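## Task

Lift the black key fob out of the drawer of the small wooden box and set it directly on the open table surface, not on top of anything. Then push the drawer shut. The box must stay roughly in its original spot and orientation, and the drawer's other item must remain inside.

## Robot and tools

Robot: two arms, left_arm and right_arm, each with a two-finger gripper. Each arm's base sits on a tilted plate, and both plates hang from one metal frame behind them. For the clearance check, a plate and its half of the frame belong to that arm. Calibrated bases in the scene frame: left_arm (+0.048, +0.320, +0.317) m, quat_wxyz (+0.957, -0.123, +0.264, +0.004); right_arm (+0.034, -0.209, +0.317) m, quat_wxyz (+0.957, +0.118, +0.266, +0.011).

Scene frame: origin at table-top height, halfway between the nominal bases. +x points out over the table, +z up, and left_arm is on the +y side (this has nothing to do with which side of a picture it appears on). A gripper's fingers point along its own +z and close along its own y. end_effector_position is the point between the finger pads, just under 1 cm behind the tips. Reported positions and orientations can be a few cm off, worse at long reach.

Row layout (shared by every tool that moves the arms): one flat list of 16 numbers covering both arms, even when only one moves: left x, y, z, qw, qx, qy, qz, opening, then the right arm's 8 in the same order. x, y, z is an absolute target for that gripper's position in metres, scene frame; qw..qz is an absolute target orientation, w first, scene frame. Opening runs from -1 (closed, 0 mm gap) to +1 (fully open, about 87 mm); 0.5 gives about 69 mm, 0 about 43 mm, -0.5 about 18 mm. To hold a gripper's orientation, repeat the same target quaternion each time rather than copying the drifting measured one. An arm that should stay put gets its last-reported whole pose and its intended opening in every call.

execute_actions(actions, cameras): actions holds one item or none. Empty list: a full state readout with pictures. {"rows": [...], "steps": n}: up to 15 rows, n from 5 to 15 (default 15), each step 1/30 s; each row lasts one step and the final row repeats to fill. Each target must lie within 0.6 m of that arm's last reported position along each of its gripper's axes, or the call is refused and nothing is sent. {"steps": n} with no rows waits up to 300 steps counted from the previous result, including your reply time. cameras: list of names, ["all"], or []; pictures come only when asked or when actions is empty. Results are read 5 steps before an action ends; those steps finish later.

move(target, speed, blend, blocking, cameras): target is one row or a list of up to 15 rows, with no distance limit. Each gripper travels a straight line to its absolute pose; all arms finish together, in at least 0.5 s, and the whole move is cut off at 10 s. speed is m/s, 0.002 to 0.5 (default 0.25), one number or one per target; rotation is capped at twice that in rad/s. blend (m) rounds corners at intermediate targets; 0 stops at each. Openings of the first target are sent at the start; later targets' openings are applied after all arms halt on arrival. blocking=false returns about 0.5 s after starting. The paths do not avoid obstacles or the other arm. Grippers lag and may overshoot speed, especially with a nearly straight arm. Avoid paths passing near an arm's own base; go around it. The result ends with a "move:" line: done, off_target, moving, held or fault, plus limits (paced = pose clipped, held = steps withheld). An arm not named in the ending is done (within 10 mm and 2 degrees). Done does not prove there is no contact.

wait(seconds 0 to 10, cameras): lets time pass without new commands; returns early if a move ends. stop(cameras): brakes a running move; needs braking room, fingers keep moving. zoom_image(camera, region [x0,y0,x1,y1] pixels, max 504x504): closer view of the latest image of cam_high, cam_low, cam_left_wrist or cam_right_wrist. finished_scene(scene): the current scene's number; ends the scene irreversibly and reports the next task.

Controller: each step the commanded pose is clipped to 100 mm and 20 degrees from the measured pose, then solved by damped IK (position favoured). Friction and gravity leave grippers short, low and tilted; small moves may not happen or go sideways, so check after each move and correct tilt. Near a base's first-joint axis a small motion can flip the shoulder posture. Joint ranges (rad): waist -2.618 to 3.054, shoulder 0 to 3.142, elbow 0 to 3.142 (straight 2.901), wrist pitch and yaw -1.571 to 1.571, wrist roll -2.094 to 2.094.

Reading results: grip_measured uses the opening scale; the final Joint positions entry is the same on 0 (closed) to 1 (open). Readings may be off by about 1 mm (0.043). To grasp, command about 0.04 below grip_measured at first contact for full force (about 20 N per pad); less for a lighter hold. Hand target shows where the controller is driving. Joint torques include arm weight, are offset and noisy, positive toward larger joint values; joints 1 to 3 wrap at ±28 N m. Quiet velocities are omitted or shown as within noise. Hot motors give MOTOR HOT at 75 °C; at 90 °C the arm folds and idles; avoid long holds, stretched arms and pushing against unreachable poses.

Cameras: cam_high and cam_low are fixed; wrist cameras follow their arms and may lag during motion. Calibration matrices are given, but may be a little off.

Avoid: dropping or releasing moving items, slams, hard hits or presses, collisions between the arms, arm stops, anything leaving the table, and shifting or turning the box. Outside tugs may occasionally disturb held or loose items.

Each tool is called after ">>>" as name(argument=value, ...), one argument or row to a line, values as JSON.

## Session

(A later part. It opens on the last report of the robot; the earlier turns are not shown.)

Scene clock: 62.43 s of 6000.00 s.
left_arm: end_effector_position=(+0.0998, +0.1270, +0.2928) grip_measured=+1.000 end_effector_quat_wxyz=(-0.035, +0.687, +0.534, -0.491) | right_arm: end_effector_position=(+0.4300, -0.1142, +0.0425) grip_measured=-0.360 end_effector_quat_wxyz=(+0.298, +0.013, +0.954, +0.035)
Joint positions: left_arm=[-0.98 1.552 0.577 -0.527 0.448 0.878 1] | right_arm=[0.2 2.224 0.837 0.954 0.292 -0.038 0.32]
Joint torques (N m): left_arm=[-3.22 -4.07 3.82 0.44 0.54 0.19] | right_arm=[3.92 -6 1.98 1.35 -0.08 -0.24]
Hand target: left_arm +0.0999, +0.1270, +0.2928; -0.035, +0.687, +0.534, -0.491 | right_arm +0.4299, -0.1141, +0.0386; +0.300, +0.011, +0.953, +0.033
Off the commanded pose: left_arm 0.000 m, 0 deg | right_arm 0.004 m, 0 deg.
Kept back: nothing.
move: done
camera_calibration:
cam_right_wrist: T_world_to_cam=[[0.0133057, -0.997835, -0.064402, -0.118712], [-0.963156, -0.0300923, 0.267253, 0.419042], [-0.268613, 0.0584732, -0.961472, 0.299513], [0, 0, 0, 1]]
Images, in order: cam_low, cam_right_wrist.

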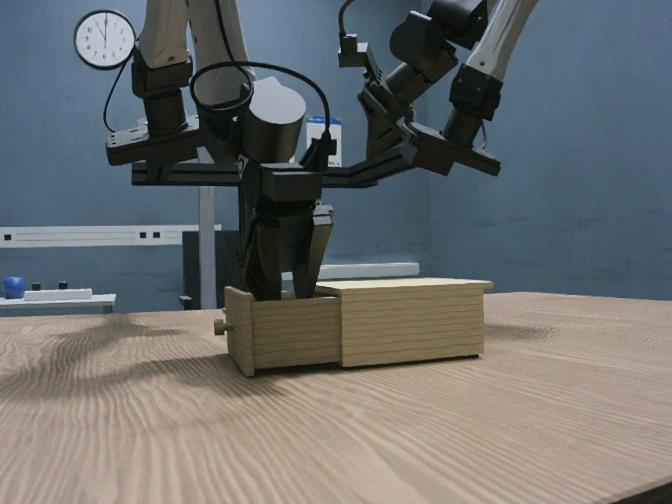

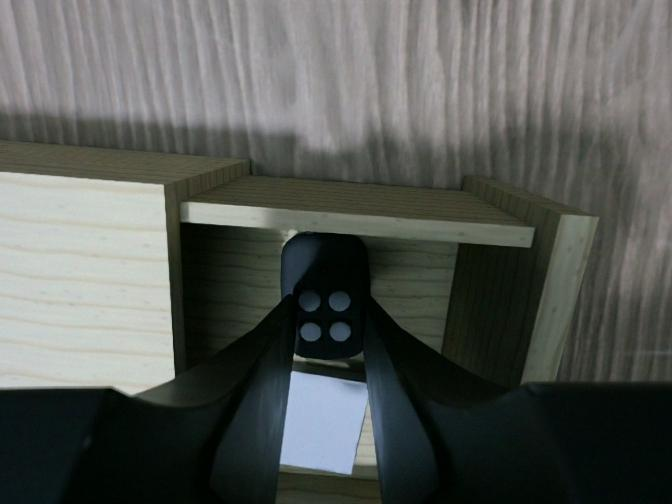

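>>> move(
  target=[
    [0.0998,0.1270,0.2928,-0.035,0.687,0.534,-0.491,1, 0.430,-0.1140,0.042,0.3005,0.0105,0.9531,0.0333,0.0],
  ],
  speed=0.04,
  cameras=[],
)

>>> move(
  target=[
    [0.0998,0.1270,0.2928,-0.035,0.687,0.534,-0.491,1, 0.430,-0.1140,0.031,0.3005,0.0105,0.9531,0.0333,0.0],
  ],
  speed=0.04,
  cameras=["cam_right_wrist","cam_low","cam_high"],
)

Scene clock: 63.53 s of 6000.00 s.
left_arm: end_effector_position=(+0.0998, +0.1270, +0.2928) grip_measured=+1.000 end_effector_quat_wxyz=(-0.035, +0.687, +0.534, -0.491) | right_arm: end_effector_position=(+0.4300, -0.1152, +0.0425) grip_measured=-0.001 end_effector_quat_wxyz=(+0.298, +0.012, +0.954, +0.032)
Joint positions: left_arm=[-0.98 1.552 0.577 -0.527 0.448 0.878 1] | right_arm=[0.2 2.224 0.837 0.954 0.296 -0.042 0.499]
Joint torques (N m): left_arm=[-3.21 -4.1 3.78 0.43 0.54 0.18] | right_arm=[4.12 -7.13 1.07 1.29 -0.11 -0.2]
Off the commanded pose: left_arm 0.000 m, 0 deg | right_arm 0.001 m, 0 deg.
Kept back: nothing.
move: done

Scene clock: 64.23 s of 6000.00 s.
left_arm: end_effector_position=(+0.0998, +0.1270, +0.2928) grip_measured=+1.000 end_effector_quat_wxyz=(-0.035, +0.687, +0.534, -0.491) | right_arm: end_effector_position=(+0.4307, -0.1158, +0.0415) grip_measured=-0.002 end_effector_quat_wxyz=(+0.303, +0.012, +0.953, +0.030)
Joint positions: left_arm=[-0.98 1.552 0.577 -0.527 0.448 0.878 1] | right_arm=[0.2 2.234 0.837 0.973 0.301 -0.047 0.499]
Joint torques (N m): left_arm=[-3.14 -4.1 3.84 0.42 0.54 0.19] | right_arm=[3.36 -4.56 3.62 1.26 -0.22 -0.16]
Hand target: left_arm +0.0999, +0.1270, +0.2928; -0.035, +0.687, +0.534, -0.491 | right_arm +0.4296, -0.1142, +0.0314; +0.300, +0.011, +0.953, +0.033
Off the commanded pose: left_arm 0.000 m, 0 deg | right_arm 0.011 m, 1 deg.
Kept back: nothing.
move: off_target (right_arm)
camera_calibration:
cam_right_wrist: T_world_to_cam=[[0.0125459, -0.998512, -0.053064, -0.120556], [-0.965551, -0.0258917, 0.258924, 0.421818], [-0.259913, 0.0479875, -0.964439, 0.293963], [0, 0, 0, 1]]
Images, in order: cam_high, cam_low, cam_right_wrist.

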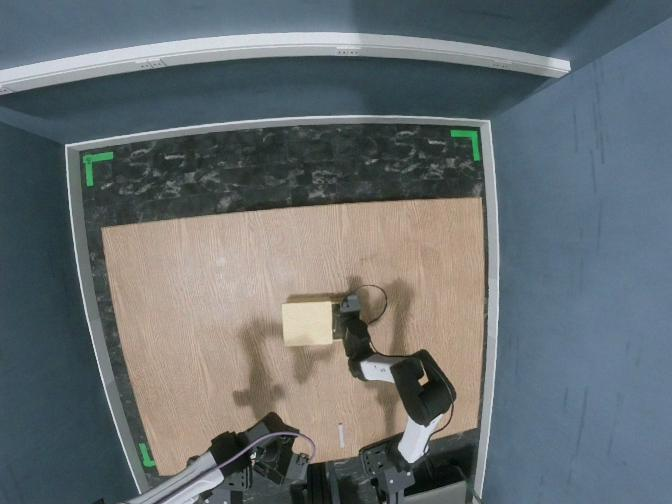

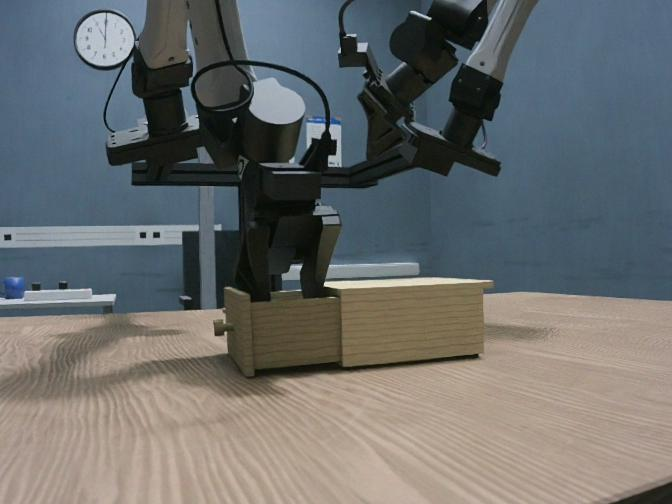

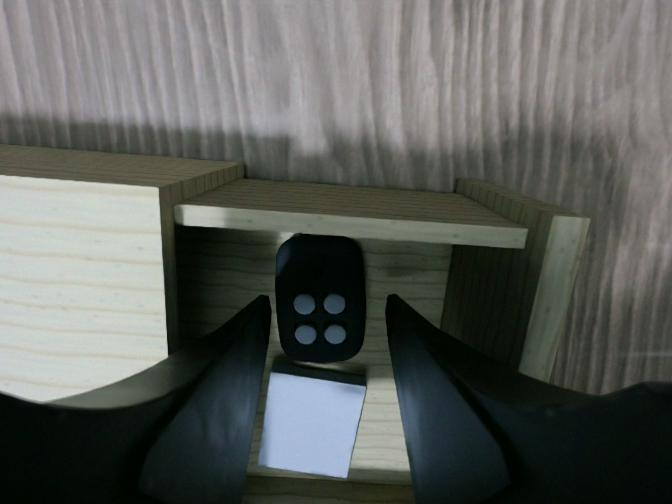

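>>> zoom_image(
  camera="cam_low",
  region=[210, 230, 350, 330],
)

>>> zoom_image(
  camera="cam_high",
  region=[310, 270, 410, 370],
)

>>> zoom_image(
  camera="cam_right_wrist",
  region=[220, 220, 460, 400],
)

Scaled by 3.600 from the camera's 672x504 image, which has a finer 960x720 frame.

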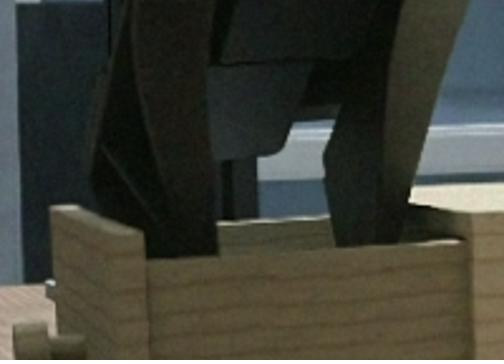

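Scaled by 5.040 from the camera's 672x504 image, which has a finer 960x720 frame.

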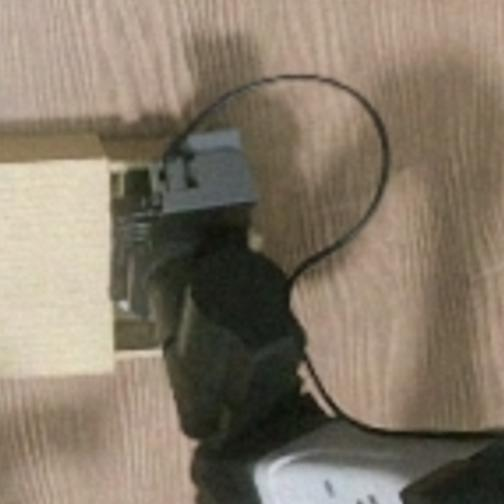

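Scaled by 2.100 from the camera's 672x504 image, which has a finer 960x720 frame.

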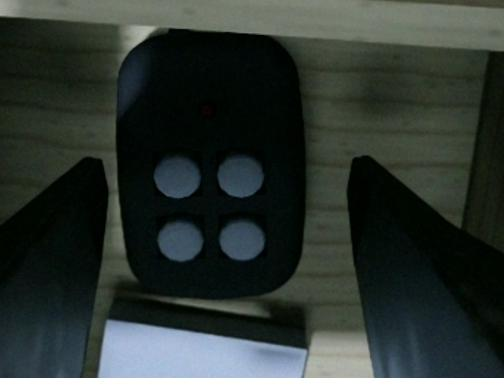

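>>> move(
  target=[
    [0.0998,0.1270,0.2928,-0.035,0.687,0.534,-0.491,1, 0.434,-0.1140,0.070,0.2289,0.0120,0.9720,0.0509,0.06],
  ],
  speed=0.06,
  cameras=["cam_right_wrist","cam_low"],
)

Scene clock: 68.30 s of 6000.00 s.
left_arm: end_effector_position=(+0.0998, +0.1270, +0.2928) grip_measured=+1.000 end_effector_quat_wxyz=(-0.035, +0.687, +0.534, -0.491) | right_arm: end_effector_position=(+0.4169, -0.1168, +0.0558) grip_measured=+0.060 end_effector_quat_wxyz=(+0.210, +0.004, +0.977, +0.042)
Joint positions: left_arm=[-0.98 1.552 0.577 -0.527 0.448 0.878 1] | right_arm=[0.199 2.095 0.89 0.579 0.28 0.008 0.53]
Joint torques (N m): left_arm=[-3.25 -4.05 3.82 0.44 0.54 0.18] | right_arm=[4.44 -10.99 3.04 0.87 -0.19 -0.06]
Hand target: left_arm +0.0999, +0.1270, +0.2928; -0.035, +0.687, +0.534, -0.491 | right_arm +0.4339, -0.1142, +0.0698; +0.229, +0.012, +0.972, +0.051
Off the commanded pose: left_arm 0.000 m, 0 deg | right_arm 0.022 m, 3 deg.
Kept back: nothing.
move: off_target (right_arm)
camera_calibration:
cam_right_wrist: T_world_to_cam=[[0.0282424, -0.996695, -0.0761698, -0.125727], [-0.897526, -0.0588304, 0.43702, 0.362645], [-0.440056, 0.0560219, -0.896221, 0.376517], [0, 0, 0, 1]]
Images, in order: cam_low, cam_right_wrist.

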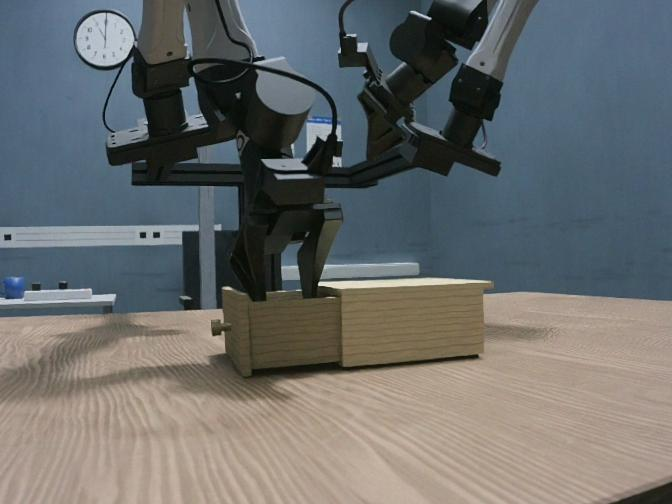

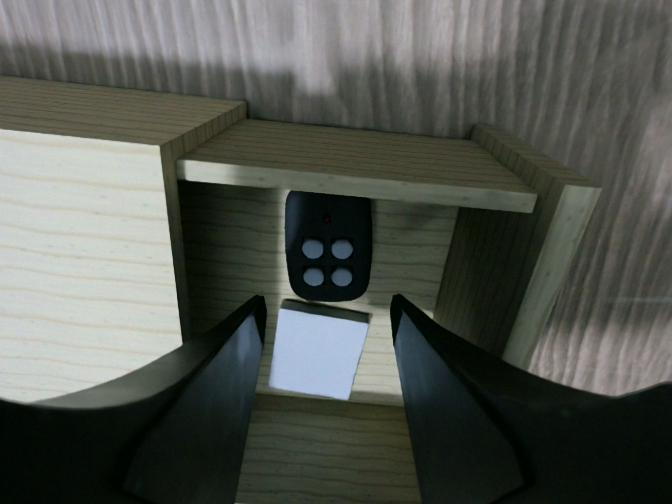

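>>> move(
  target=[
    [0.0998,0.1270,0.2928,-0.035,0.687,0.534,-0.491,1, 0.429,-0.1145,0.044,0.2289,0.0120,0.9720,0.0509,0.06],
  ],
  speed=0.05,
  cameras=["cam_right_wrist","cam_low"],
)

Scene clock: 69.70 s of 6000.00 s.
left_arm: end_effector_position=(+0.0998, +0.1270, +0.2928) grip_measured=+1.000 end_effector_quat_wxyz=(-0.035, +0.687, +0.534, -0.491) | right_arm: end_effector_position=(+0.4249, -0.1126, +0.0486) grip_measured=+0.060 end_effector_quat_wxyz=(+0.223, +0.009, +0.973, +0.050)
Joint positions: left_arm=[-0.98 1.552 0.577 -0.527 0.448 0.878 1] | right_arm=[0.194 2.134 0.913 0.626 0.262 0.008 0.53]
Joint torques (N m): left_arm=[-3.19 -4.08 3.85 0.44 0.54 0.18] | right_arm=[2.99 -6.53 3.21 1.14 -0.12 -0.2]
Hand target: left_arm +0.0999, +0.1270, +0.2928; -0.035, +0.687, +0.534, -0.491 | right_arm +0.4289, -0.1145, +0.0443; +0.229, +0.012, +0.972, +0.051
Off the commanded pose: left_arm 0.000 m, 0 deg | right_arm 0.006 m, 1 deg.
Kept back: nothing.
move: done
camera_calibration:
cam_right_wrist: T_world_to_cam=[[0.0237046, -0.995363, -0.0932255, -0.119393], [-0.909586, -0.0601687, 0.411136, 0.379391], [-0.414838, 0.0750508, -0.906795, 0.365213], [0, 0, 0, 1]]
Images, in order: cam_low, cam_right_wrist.

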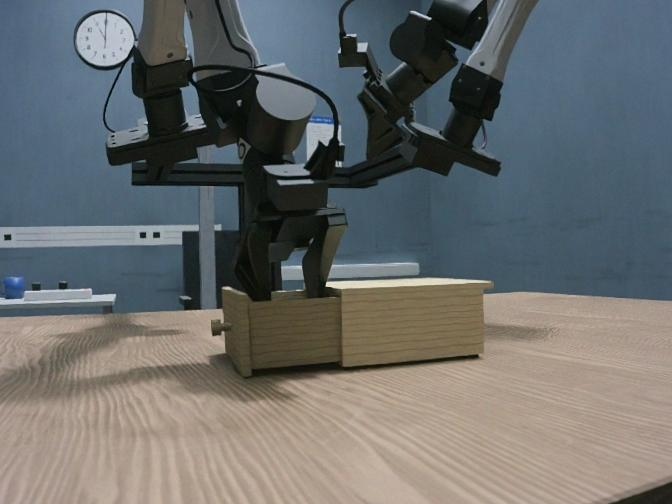

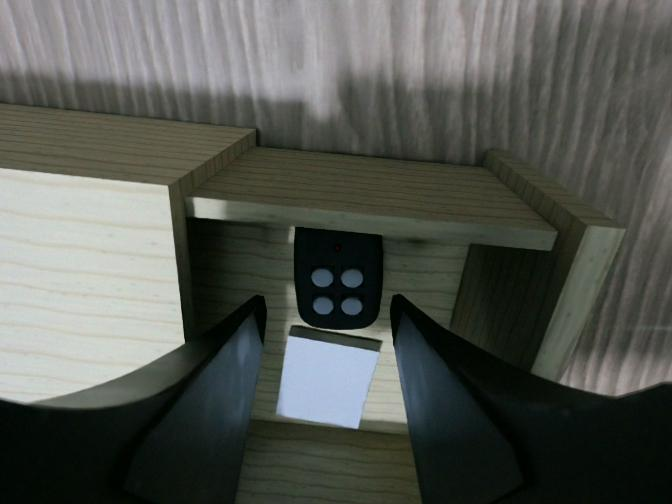

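>>> move(
  target=[
    [0.0998,0.1270,0.2928,-0.035,0.687,0.534,-0.491,1, 0.429,-0.1185,0.036,0.2289,0.0120,0.9720,0.0509,0.06],
  ],
  speed=0.05,
  cameras=["cam_right_wrist","cam_low"],
)

Scene clock: 70.63 s of 6000.00 s.
left_arm: end_effector_position=(+0.0998, +0.1270, +0.2928) grip_measured=+1.000 end_effector_quat_wxyz=(-0.035, +0.687, +0.534, -0.491) | right_arm: end_effector_position=(+0.4261, -0.1155, +0.0416) grip_measured=+0.060 end_effector_quat_wxyz=(+0.225, +0.012, +0.973, +0.051)
Joint positions: left_arm=[-0.98 1.552 0.577 -0.527 0.448 0.878 1] | right_arm=[0.178 2.158 0.925 0.644 0.247 0.005 0.53]
Joint torques (N m): left_arm=[-3.21 -4.1 3.81 0.43 0.55 0.2] | right_arm=[2.71 -6.28 2.88 1.13 -0.17 -0.23]
Hand target: left_arm +0.0999, +0.1270, +0.2928; -0.035, +0.687, +0.534, -0.491 | right_arm +0.4289, -0.1186, +0.0362; +0.229, +0.012, +0.972, +0.051
Off the commanded pose: left_arm 0.000 m, 0 deg | right_arm 0.007 m, 1 deg.
Kept back: nothing.
move: done
camera_calibration:
cam_right_wrist: T_world_to_cam=[[0.0187124, -0.99504, -0.0977046, -0.120634], [-0.911039, -0.0572272, 0.408328, 0.384303], [-0.411894, 0.0813719, -0.907591, 0.35912], [0, 0, 0, 1]]
Images, in order: cam_low, cam_right_wrist.

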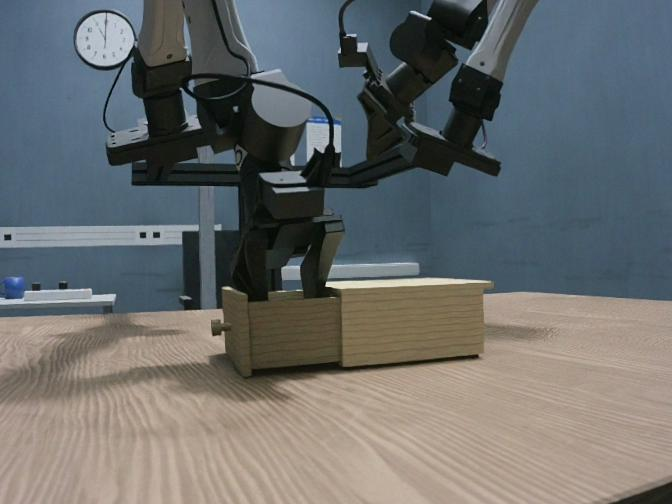

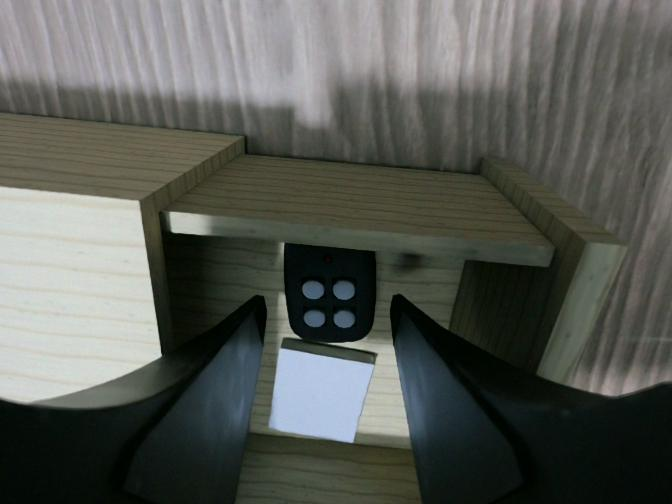

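>>> move(
  target=[
    [0.0998,0.1270,0.2928,-0.035,0.687,0.534,-0.491,1, 0.428,-0.1185,0.028,0.2289,0.0120,0.9720,0.0509,0.06],
  ],
  speed=0.05,
  cameras=["cam_right_wrist","cam_low"],
)

Scene clock: 71.57 s of 6000.00 s.
left_arm: end_effector_position=(+0.0998, +0.1270, +0.2928) grip_measured=+1.000 end_effector_quat_wxyz=(-0.035, +0.687, +0.534, -0.491) | right_arm: end_effector_position=(+0.4269, -0.1155, +0.0375) grip_measured=+0.059 end_effector_quat_wxyz=(+0.227, +0.012, +0.972, +0.052)
Joint positions: left_arm=[-0.98 1.552 0.577 -0.527 0.448 0.878 1] | right_arm=[0.174 2.176 0.931 0.662 0.242 0.001 0.53]
Joint torques (N m): left_arm=[-3.19 -4.03 3.81 0.44 0.54 0.18] | right_arm=[2.55 -5.12 3.48 1.16 -0.17 -0.3]
Hand target: left_arm +0.0999, +0.1270, +0.2928; -0.035, +0.687, +0.534, -0.491 | right_arm +0.4276, -0.1187, +0.0284; +0.229, +0.012, +0.972, +0.051
Off the commanded pose: left_arm 0.000 m, 0 deg | right_arm 0.010 m, 0 deg.
Kept back: nothing.
move: done
camera_calibration:
cam_right_wrist: T_world_to_cam=[[0.0193155, -0.994908, -0.09892, -0.1212], [-0.913375, -0.057801, 0.402995, 0.38782], [-0.406661, 0.082567, -0.90984, 0.353685], [0, 0, 0, 1]]
Images, in order: cam_low, cam_right_wrist.

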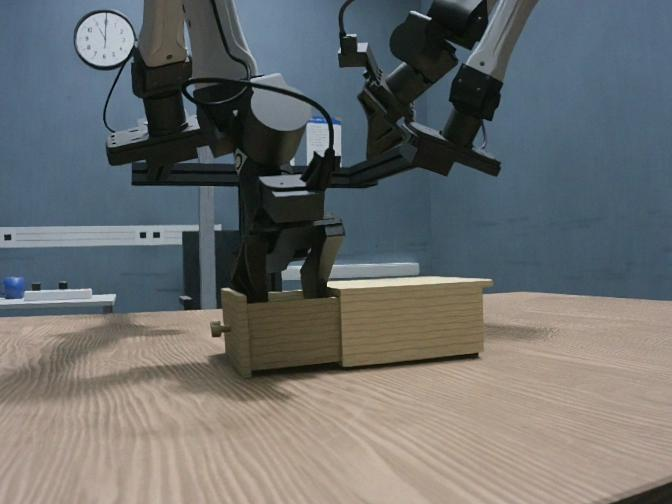

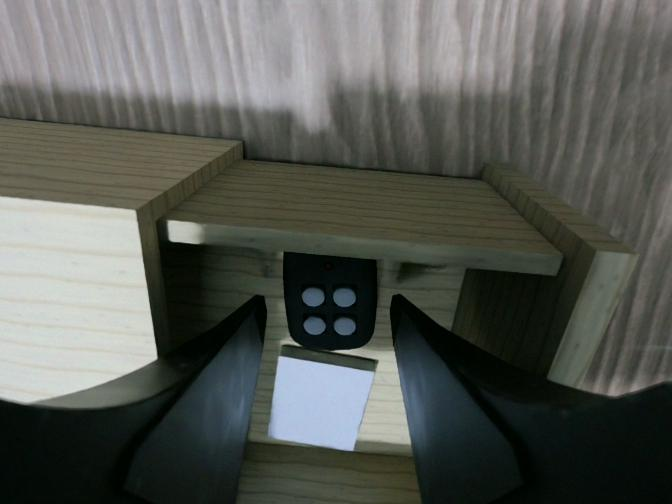

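>>> move(
  target=[
    [0.0998,0.1270,0.2928,-0.035,0.687,0.534,-0.491,1, 0.428,-0.1185,0.032,0.2289,0.0120,0.9720,0.0509,-0.28],
  ],
  speed=0.05,
  cameras=["cam_right_wrist","cam_low"],
)

>>> zoom_image(
  camera="cam_right_wrist",
  region=[220, 220, 460, 400],
)

Scene clock: 72.67 s of 6000.00 s.
left_arm: end_effector_position=(+0.0998, +0.1270, +0.2928) grip_measured=+1.000 end_effector_quat_wxyz=(-0.035, +0.687, +0.534, -0.491) | right_arm: end_effector_position=(+0.4274, -0.1156, +0.0365) grip_measured=-0.197 end_effector_quat_wxyz=(+0.228, +0.012, +0.972, +0.052)
Joint positions: left_arm=[-0.98 1.552 0.577 -0.527 0.448 0.878 1] | right_arm=[0.173 2.18 0.934 0.665 0.241 0 0.401]
Joint torques (N m): left_arm=[-3.22 -4.07 3.81 0.43 0.55 0.19] | right_arm=[2.89 -6.82 2.59 1.1 -0.12 -0.23]
Hand target: left_arm +0.0999, +0.1270, +0.2928; -0.035, +0.687, +0.534, -0.491 | right_arm +0.4279, -0.1185, +0.0322; +0.229, +0.012, +0.972, +0.051
Off the commanded pose: left_arm 0.000 m, 0 deg | right_arm 0.005 m, 0 deg.
Kept back: nothing.
move: done
camera_calibration:
cam_right_wrist: T_world_to_cam=[[0.0192864, -0.994932, -0.0986823, -0.121421], [-0.914066, -0.0575379, 0.401463, 0.38908], [-0.405106, 0.0824594, -0.910543, 0.35238], [0, 0, 0, 1]]
Images, in order: cam_low, cam_right_wrist.

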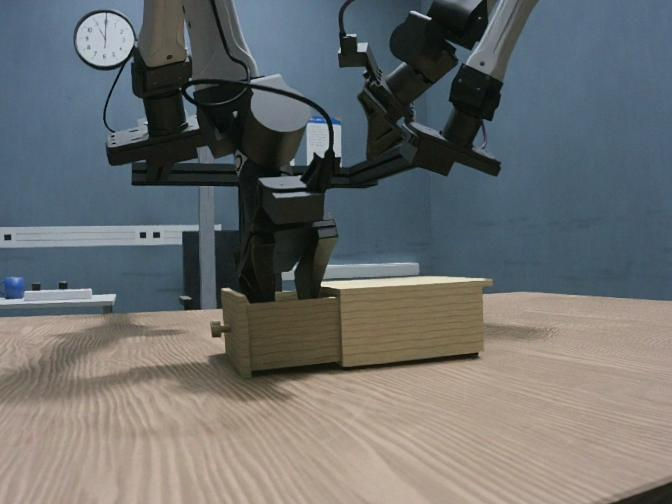

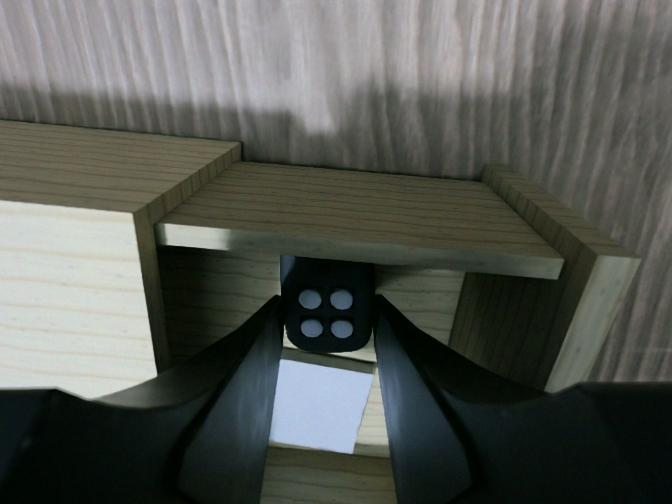

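Scaled by 2.100 from the camera's 672x504 image, which has a finer 960x720 frame.

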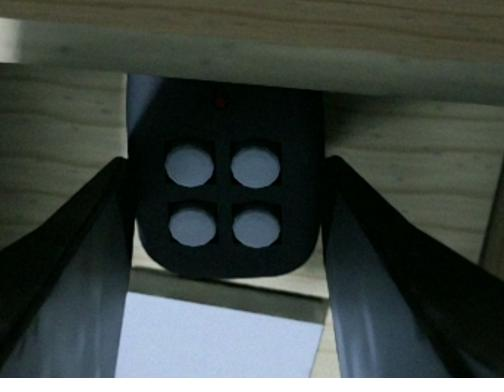

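>>> move(
  target=[0.0998,0.1270,0.2928,-0.035,0.687,0.534,-0.491,1,0.428,-0.1185,0.075,0.2289,0.0120,0.9720,0.0509,-0.30],
  speed=0.05,
  cameras=["cam_right_wrist","cam_high"],
)

Scene clock: 74.77 s of 6000.00 s.
left_arm: end_effector_position=(+0.0998, +0.1270, +0.2928) grip_measured=+1.000 end_effector_quat_wxyz=(-0.035, +0.687, +0.534, -0.491) | right_arm: end_effector_position=(+0.4204, -0.1196, +0.0624) grip_measured=-0.300 end_effector_quat_wxyz=(+0.218, +0.007, +0.975, +0.050)
Joint positions: left_arm=[-0.98 1.552 0.577 -0.527 0.448 0.878 1] | right_arm=[0.189 2.067 0.871 0.589 0.255 0.005 0.35]
Joint torques (N m): left_arm=[-3.18 -4.08 3.81 0.43 0.54 0.2] | right_arm=[5.19 -10.85 1.5 0.86 0.03 -0.03]
Hand target: left_arm +0.0999, +0.1270, +0.2928; -0.035, +0.687, +0.534, -0.491 | right_arm +0.4280, -0.1184, +0.0745; +0.229, +0.012, +0.972, +0.051
Off the commanded pose: left_arm 0.000 m, 0 deg | right_arm 0.015 m, 1 deg.
Kept back: nothing.
move: off_target (right_arm)
camera_calibration:
cam_right_wrist: T_world_to_cam=[[0.0272326, -0.995199, -0.0940019, -0.126394], [-0.904847, -0.064509, 0.420821, 0.366092], [-0.424865, 0.0735973, -0.90226, 0.380157], [0, 0, 0, 1]]
Images, in order: cam_high, cam_right_wrist.

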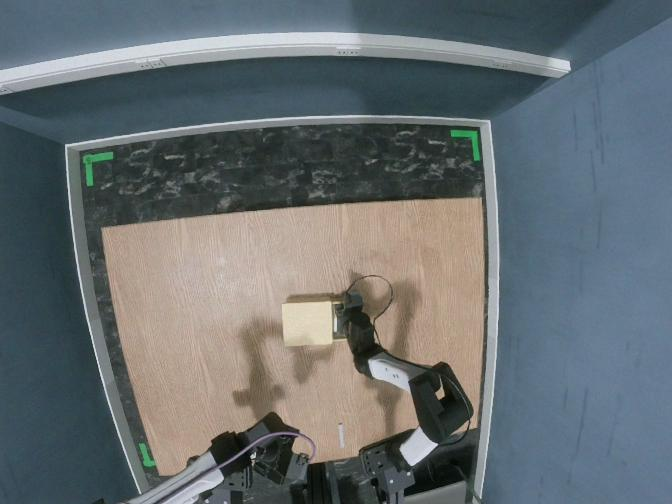

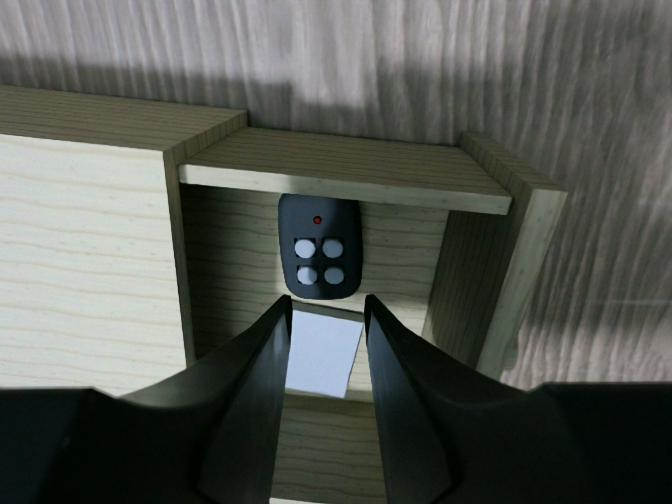

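>>> zoom_image(
  camera="cam_right_wrist",
  region=[230, 160, 430, 310],
)

Scaled by 2.520 from the camera's 672x504 image, which has a finer 960x720 frame.

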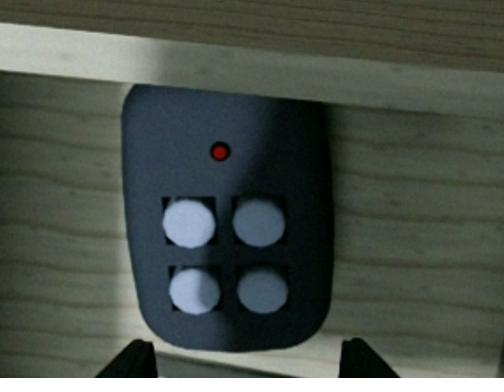

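>>> move(
  target=[
    [0.0998,0.1270,0.2928,-0.035,0.687,0.534,-0.491,1,0.428,-0.1185,0.070,0.2289,0.0120,0.9720,0.0509,0.1],
    [0.0998,0.1270,0.2928,-0.035,0.687,0.534,-0.491,1,0.451,-0.117,0.070,0.2289,0.0120,0.9720,0.0509,0.1],
  ],
  speed=0.06,
  cameras=["cam_right_wrist"],
)

Scene clock: 77.60 s of 6000.00 s.
left_arm: end_effector_position=(+0.0998, +0.1270, +0.2928) grip_measured=+1.000 end_effector_quat_wxyz=(-0.035, +0.687, +0.534, -0.491) | right_arm: end_effector_position=(+0.4458, -0.1179, +0.0668) grip_measured=+0.100 end_effector_quat_wxyz=(+0.225, +0.010, +0.973, +0.051)
Joint positions: left_arm=[-0.98 1.552 0.577 -0.527 0.448 0.878 1] | right_arm=[0.189 2.067 0.959 0.517 0.256 0.006 0.55]
Joint torques (N m): left_arm=[-3.21 -4.08 3.82 0.43 0.55 0.2] | right_arm=[4.45 -8.66 3.88 0.88 -0.01 -0.11]
Hand target: left_arm +0.0999, +0.1270, +0.2928; -0.035, +0.687, +0.534, -0.491 | right_arm +0.4510, -0.1169, +0.0701; +0.229, +0.012, +0.972, +0.051
Off the commanded pose: left_arm 0.000 m, 0 deg | right_arm 0.006 m, 1 deg.
Kept back: nothing.
move: done
camera_calibration:
cam_right_wrist: T_world_to_cam=[[0.0230856, -0.995179, -0.0953196, -0.123067], [-0.911254, -0.0601626, 0.407427, 0.391616], [-0.411197, 0.0774547, -0.90825, 0.389575], [0, 0, 0, 1]]
Images, in order: cam_right_wrist.

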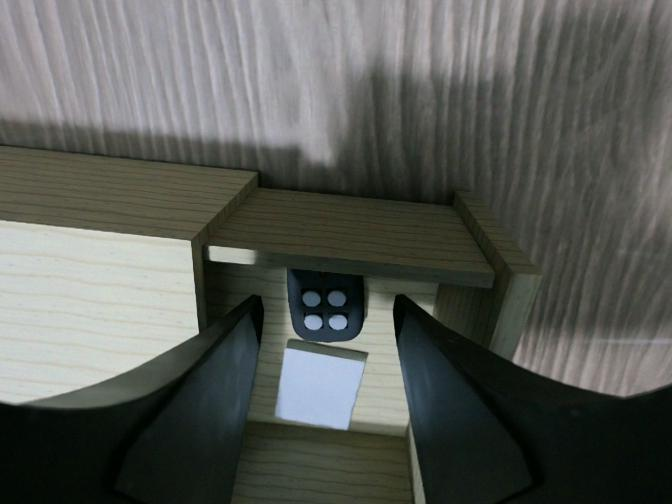

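>>> move(
  target=[
    [0.0998,0.1270,0.2928,-0.035,0.687,0.534,-0.491,1,0.449,-0.117,0.066,0.2289,0.0120,0.9720,0.0509,0.0],
    [0.0998,0.1270,0.2928,-0.035,0.687,0.534,-0.491,1,0.447,-0.1175,0.031,0.2289,0.0120,0.9720,0.0509,0.0],
  ],
  speed=0.04,
  cameras=["cam_right_wrist"],
)

Scene clock: 79.67 s of 6000.00 s.
left_arm: end_effector_position=(+0.0998, +0.1270, +0.2928) grip_measured=+1.000 end_effector_quat_wxyz=(-0.035, +0.687, +0.534, -0.491) | right_arm: end_effector_position=(+0.4424, -0.1151, +0.0362) grip_measured=+0.000 end_effector_quat_wxyz=(+0.222, +0.011, +0.974, +0.050)
Joint positions: left_arm=[-0.98 1.552 0.577 -0.527 0.448 0.878 1] | right_arm=[0.171 2.183 1.008 0.582 0.243 0 0.5]
Joint torques (N m): left_arm=[-3.25 -4.07 3.78 0.44 0.54 0.2] | right_arm=[2.86 -6.74 3.63 1.14 -0.18 -0.26]
Hand target: left_arm +0.0999, +0.1270, +0.2928; -0.035, +0.687, +0.534, -0.491 | right_arm +0.4469, -0.1176, +0.0313; +0.229, +0.012, +0.972, +0.051
Off the commanded pose: left_arm 0.000 m, 0 deg | right_arm 0.007 m, 1 deg.
Kept back: nothing.
move: done
camera_calibration:
cam_right_wrist: T_world_to_cam=[[0.0193752, -0.995283, -0.0950576, -0.121504], [-0.908785, -0.0571677, 0.41333, 0.400165], [-0.416814, 0.0783786, -0.905606, 0.362654], [0, 0, 0, 1]]
Images, in order: cam_right_wrist.

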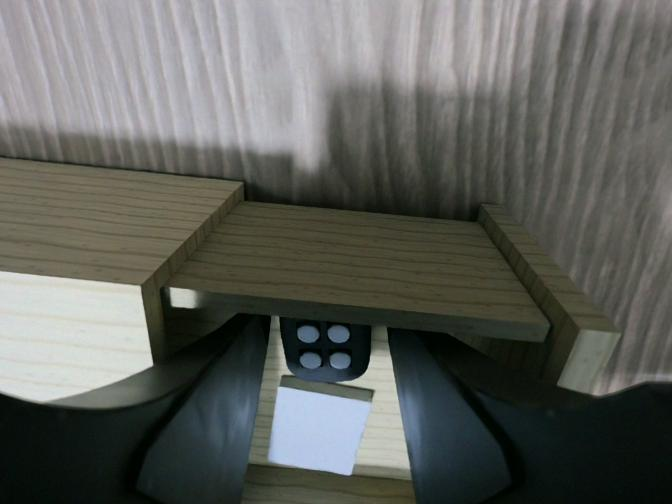

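>>> move(
  target=[0.0998,0.1270,0.2928,-0.035,0.687,0.534,-0.491,1,0.447,-0.1175,0.031,0.2289,0.0120,0.9720,0.0509,-0.35],
  speed=0.04,
  cameras=["cam_right_wrist"],
)

Scene clock: 80.60 s of 6000.00 s.
left_arm: end_effector_position=(+0.0998, +0.1270, +0.2928) grip_measured=+1.000 end_effector_quat_wxyz=(-0.035, +0.687, +0.534, -0.491) | right_arm: end_effector_position=(+0.4431, -0.1150, +0.0364) grip_measured=-0.198 end_effector_quat_wxyz=(+0.224, +0.011, +0.973, +0.051)
Joint positions: left_arm=[-0.98 1.552 0.577 -0.527 0.448 0.878 1] | right_arm=[0.171 2.183 1.008 0.585 0.242 -0.001 0.401]
Joint torques (N m): left_arm=[-3.19 -4.11 3.79 0.43 0.54 0.18] | right_arm=[2.99 -6.64 3.6 1.15 -0.18 -0.25]
Hand target: left_arm +0.0999, +0.1270, +0.2928; -0.035, +0.687, +0.534, -0.491 | right_arm +0.4469, -0.1175, +0.0313; +0.229, +0.012, +0.972, +0.051
Off the commanded pose: left_arm 0.000 m, 0 deg | right_arm 0.007 m, 1 deg.
Kept back: nothing.
move: done
camera_calibration:
cam_right_wrist: T_world_to_cam=[[0.0202211, -0.995191, -0.0958461, -0.121672], [-0.910004, -0.0580271, 0.41052, 0.401282], [-0.414107, 0.0789191, -0.9068, 0.362059], [0, 0, 0, 1]]
Images, in order: cam_right_wrist.

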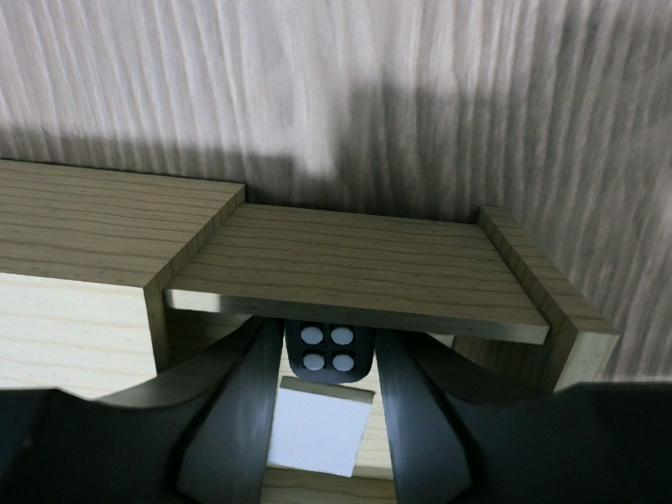

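>>> move(
  target=[0.0998,0.1270,0.2928,-0.035,0.687,0.534,-0.491,1,0.447,-0.1175,0.075,0.2289,0.0120,0.9720,0.0509,-0.35],
  speed=0.03,
  cameras=["cam_right_wrist"],
)

Scene clock: 82.60 s of 6000.00 s.
left_arm: end_effector_position=(+0.0998, +0.1270, +0.2928) grip_measured=+1.000 end_effector_quat_wxyz=(-0.035, +0.687, +0.534, -0.491) | right_arm: end_effector_position=(+0.4373, -0.1190, +0.0598) grip_measured=-0.198 end_effector_quat_wxyz=(+0.215, +0.007, +0.975, +0.050)
Joint positions: left_arm=[-0.98 1.552 0.577 -0.527 0.448 0.878 1] | right_arm=[0.183 2.084 0.952 0.521 0.252 0.003 0.401]
Joint torques (N m): left_arm=[-3.25 -4.08 3.79 0.45 0.54 0.2] | right_arm=[5.27 -11.45 1.77 0.85 0.04 -0.06]
Hand target: left_arm +0.0999, +0.1270, +0.2928; -0.035, +0.687, +0.534, -0.491 | right_arm +0.4470, -0.1174, +0.0744; +0.229, +0.012, +0.972, +0.051
Off the commanded pose: left_arm 0.000 m, 0 deg | right_arm 0.018 m, 2 deg.
Kept back: nothing.
move: off_target (right_arm)
camera_calibration:
cam_right_wrist: T_world_to_cam=[[0.0270616, -0.995317, -0.0927967, -0.1265], [-0.902454, -0.0642511, 0.425968, 0.381176], [-0.429935, 0.0722174, -0.899967, 0.386906], [0, 0, 0, 1]]
Images, in order: cam_right_wrist.

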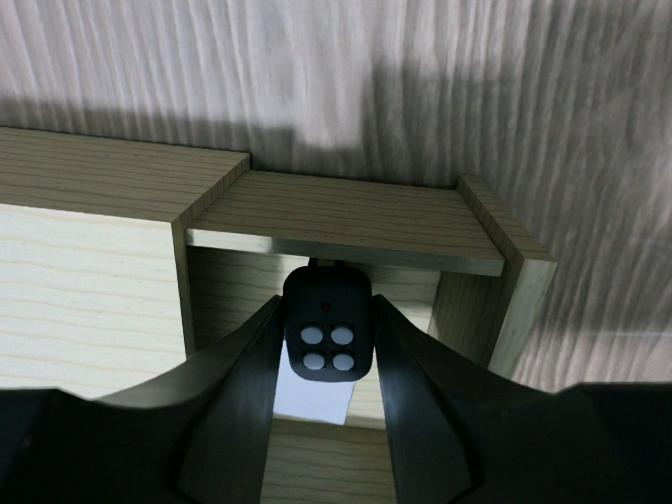

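>>> move(
  target=[
    [0.0998,0.1270,0.2928,-0.035,0.687,0.534,-0.491,1,0.444,-0.1175,0.11,0.2289,0.0120,0.9720,0.0509,-0.35],
    [0.0998,0.1270,0.2928,-0.035,0.687,0.534,-0.491,1,0.444,-0.1175,0.17,0.2289,0.0120,0.9720,0.0509,-0.35],
  ],
  speed=[0.04,0.08],
  blend=[0.01,0],
  cameras=["cam_right_wrist","cam_low"],
)

Scene clock: 85.03 s of 6000.00 s.
left_arm: end_effector_position=(+0.0998, +0.1270, +0.2928) grip_measured=+1.000 end_effector_quat_wxyz=(-0.035, +0.687, +0.534, -0.491) | right_arm: end_effector_position=(+0.4391, -0.1180, +0.1573) grip_measured=-0.198 end_effector_quat_wxyz=(+0.217, +0.006, +0.975, +0.049)
Joint positions: left_arm=[-0.98 1.552 0.577 -0.527 0.448 0.878 1] | right_arm=[0.281 1.726 0.873 0.229 0.333 0.06 0.401]
Joint torques (N m): left_arm=[-3.22 -4.1 3.79 0.42 0.55 0.2] | right_arm=[4.88 -10.47 3.73 0.89 0.03 -0.07]
Hand target: left_arm +0.0999, +0.1270, +0.2928; -0.035, +0.687, +0.534, -0.491 | right_arm +0.4440, -0.1174, +0.1695; +0.229, +0.012, +0.972, +0.051
Off the commanded pose: left_arm 0.000 m, 0 deg | right_arm 0.014 m, 2 deg.
Kept back: nothing.
move: off_target (right_arm)
camera_calibration:
cam_right_wrist: T_world_to_cam=[[0.0282463, -0.995394, -0.0916166, -0.117215], [-0.904002, -0.0645517, 0.422626, 0.342568], [-0.426594, 0.0708839, -0.901661, 0.473966], [0, 0, 0, 1]]
Images, in order: cam_low, cam_right_wrist.

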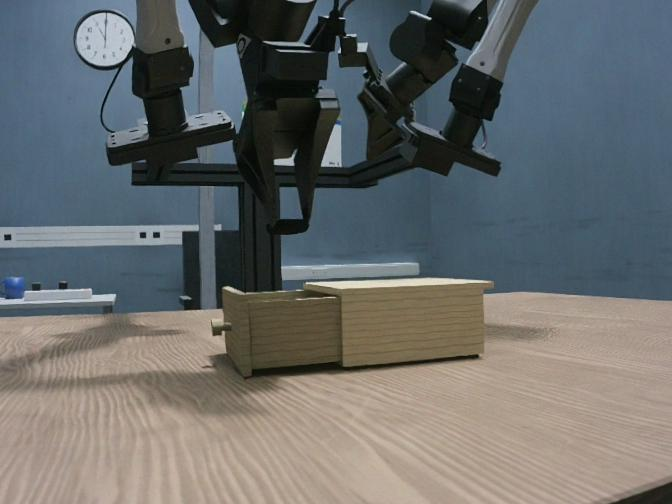

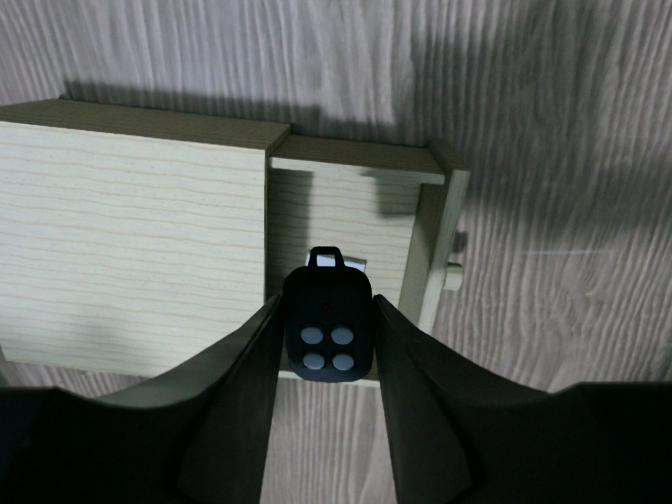

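>>> move(
  target=[
    [0.0998,0.1270,0.2928,-0.035,0.687,0.534,-0.491,1,0.444,-0.355,0.165,0.2289,0.0120,0.9720,0.0509,-0.35],
    [0.0998,0.1270,0.2928,-0.035,0.687,0.534,-0.491,1,0.444,-0.357,0.075,0.2289,0.0120,0.9720,0.0509,-0.35],
  ],
  speed=[0.2,0.12],
  blend=[0.03,0],
  cameras=["cam_right_wrist","cam_low"],
)

Scene clock: 87.87 s of 6000.00 s.
left_arm: end_effector_position=(+0.0998, +0.1270, +0.2928) grip_measured=+1.000 end_effector_quat_wxyz=(-0.035, +0.687, +0.534, -0.491) | right_arm: end_effector_position=(+0.4386, -0.3526, +0.0780) grip_measured=-0.198 end_effector_quat_wxyz=(+0.220, +0.016, +0.974, +0.052)
Joint positions: left_arm=[-0.98 1.552 0.577 -0.527 0.448 0.878 1] | right_arm=[-0.439 1.899 1.019 0.277 -0.267 -0.33 0.401]
Joint torques (N m): left_arm=[-3.22 -4.1 3.81 0.42 0.55 0.19] | right_arm=[-0.59 -7.3 5.29 0.99 -0.31 -0.24]
Hand target: left_arm +0.0999, +0.1270, +0.2928; -0.035, +0.687, +0.534, -0.491 | right_arm +0.4438, -0.3571, +0.0752; +0.229, +0.012, +0.972, +0.051
Off the commanded pose: left_arm 0.000 m, 0 deg | right_arm 0.008 m, 1 deg.
Kept back: nothing.
move: done
camera_calibration:
cam_right_wrist: T_world_to_cam=[[0.0110784, -0.994848, -0.100773, -0.349537], [-0.90715, -0.0523956, 0.417533, 0.366473], [-0.420662, 0.0867903, -0.903057, 0.422029], [0, 0, 0, 1]]
Images, in order: cam_low, cam_right_wrist.

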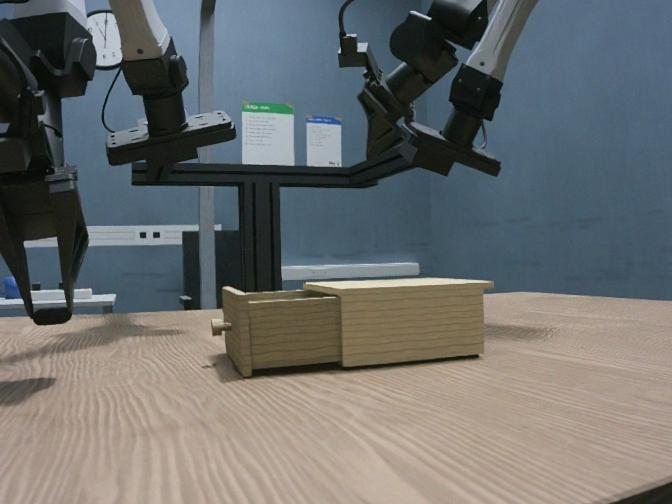

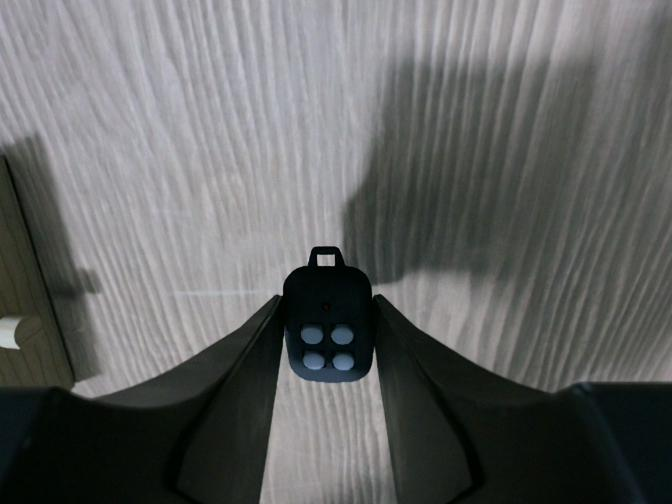

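>>> move(
  target=[
    [0.0998,0.1270,0.2928,-0.035,0.687,0.534,-0.491,1,0.444,-0.357,0.04,0.2289,0.0120,0.9720,0.0509,-0.35],
    [0.0998,0.1270,0.2928,-0.035,0.687,0.534,-0.491,1,0.444,-0.357,0.020,0.2289,0.0120,0.9720,0.0509,-0.35],
  ],
  speed=[0.08,0.025],
  blend=[0.01,0],
  cameras=["cam_right_wrist","cam_low"],
)

Scene clock: 89.57 s of 6000.00 s.
left_arm: end_effector_position=(+0.0998, +0.1270, +0.2928) grip_measured=+1.000 end_effector_quat_wxyz=(-0.035, +0.687, +0.534, -0.491) | right_arm: end_effector_position=(+0.4398, -0.3533, +0.0243) grip_measured=-0.198 end_effector_quat_wxyz=(+0.220, +0.016, +0.974, +0.052)
Joint positions: left_arm=[-0.98 1.552 0.577 -0.527 0.448 0.878 1] | right_arm=[-0.439 2.103 1.112 0.389 -0.268 -0.33 0.401]
Joint torques (N m): left_arm=[-3.19 -4.08 3.78 0.43 0.54 0.18] | right_arm=[-0.43 -7.32 4.34 1.05 -0.28 -0.24]
Hand target: left_arm +0.0999, +0.1270, +0.2928; -0.035, +0.687, +0.534, -0.491 | right_arm +0.4437, -0.3570, +0.0202; +0.229, +0.012, +0.972, +0.051
Off the commanded pose: left_arm 0.000 m, 0 deg | right_arm 0.007 m, 1 deg.
Kept back: nothing.
move: done
camera_calibration:
cam_right_wrist: T_world_to_cam=[[0.0114242, -0.994795, -0.101259, -0.355774], [-0.907399, -0.0528594, 0.416932, 0.389957], [-0.420114, 0.087119, -0.90328, 0.373943], [0, 0, 0, 1]]
Images, in order: cam_low, cam_right_wrist.

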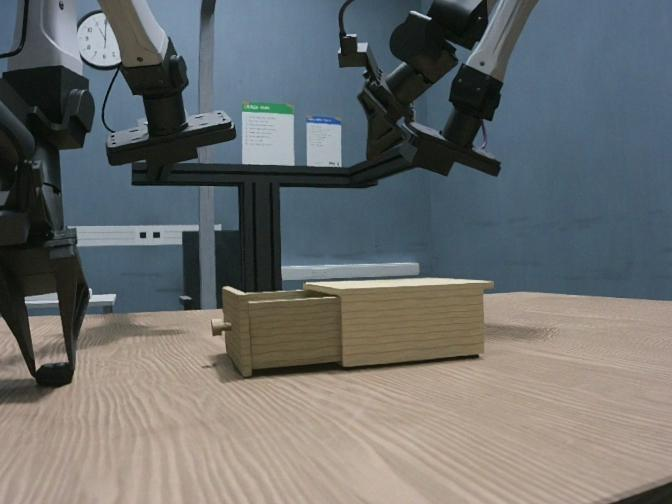

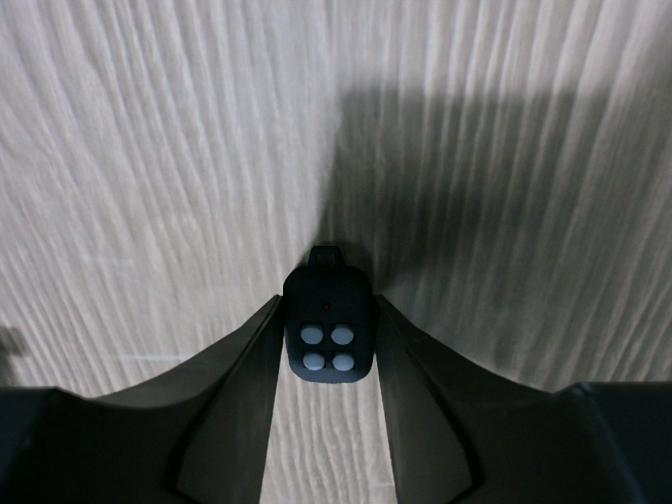

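Not on the table yet; go a little lower.

>>> move(
  target=[0.0998,0.1270,0.2928,-0.035,0.687,0.534,-0.491,1,0.444,-0.357,0.010,0.2289,0.0120,0.9720,0.0509,-0.35],
  speed=0.025,
  cameras=["cam_low"],
)

>>> zoom_image(
  camera="cam_low",
  region=[0, 300, 120, 420],
)

Scene clock: 90.50 s of 6000.00 s.
left_arm: end_effector_position=(+0.0998, +0.1270, +0.2928) grip_measured=+1.000 end_effector_quat_wxyz=(-0.035, +0.687, +0.534, -0.491) | right_arm: end_effector_position=(+0.4401, -0.3527, +0.0224) grip_measured=-0.198 end_effector_quat_wxyz=(+0.221, +0.016, +0.973, +0.057)
Joint positions: left_arm=[-0.98 1.552 0.577 -0.527 0.448 0.878 1] | right_arm=[-0.442 2.112 1.119 0.389 -0.28 -0.33 0.401]
Joint torques (N m): left_arm=[-3.19 -4.12 3.85 0.44 0.55 0.2] | right_arm=[-0.16 -5.44 5.55 1.23 -0.15 -0.24]
Hand target: left_arm +0.0999, +0.1270, +0.2928; -0.035, +0.687, +0.534, -0.491 | right_arm +0.4433, -0.3567, +0.0108; +0.229, +0.012, +0.972, +0.051
Off the commanded pose: left_arm 0.000 m, 0 deg | right_arm 0.014 m, 1 deg.
Kept back: nothing.
move: off_target (right_arm)
Images, in order: cam_low.

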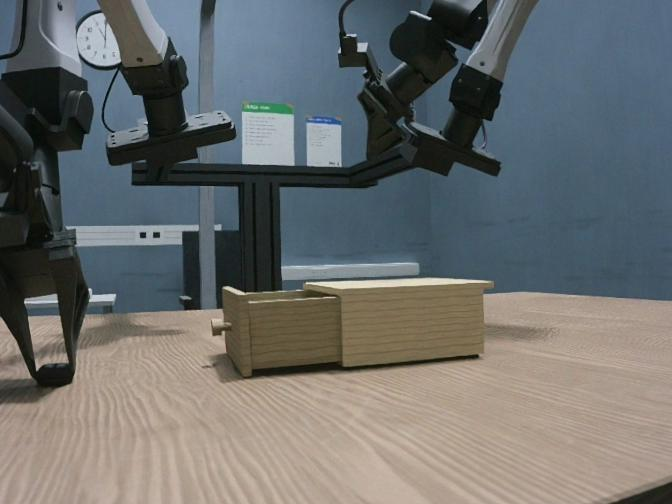

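Scaled by 4.200 from the camera's 672x504 image, which has a finer 960x720 frame.

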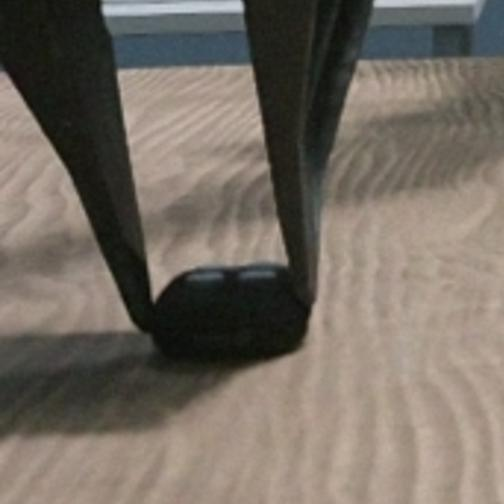

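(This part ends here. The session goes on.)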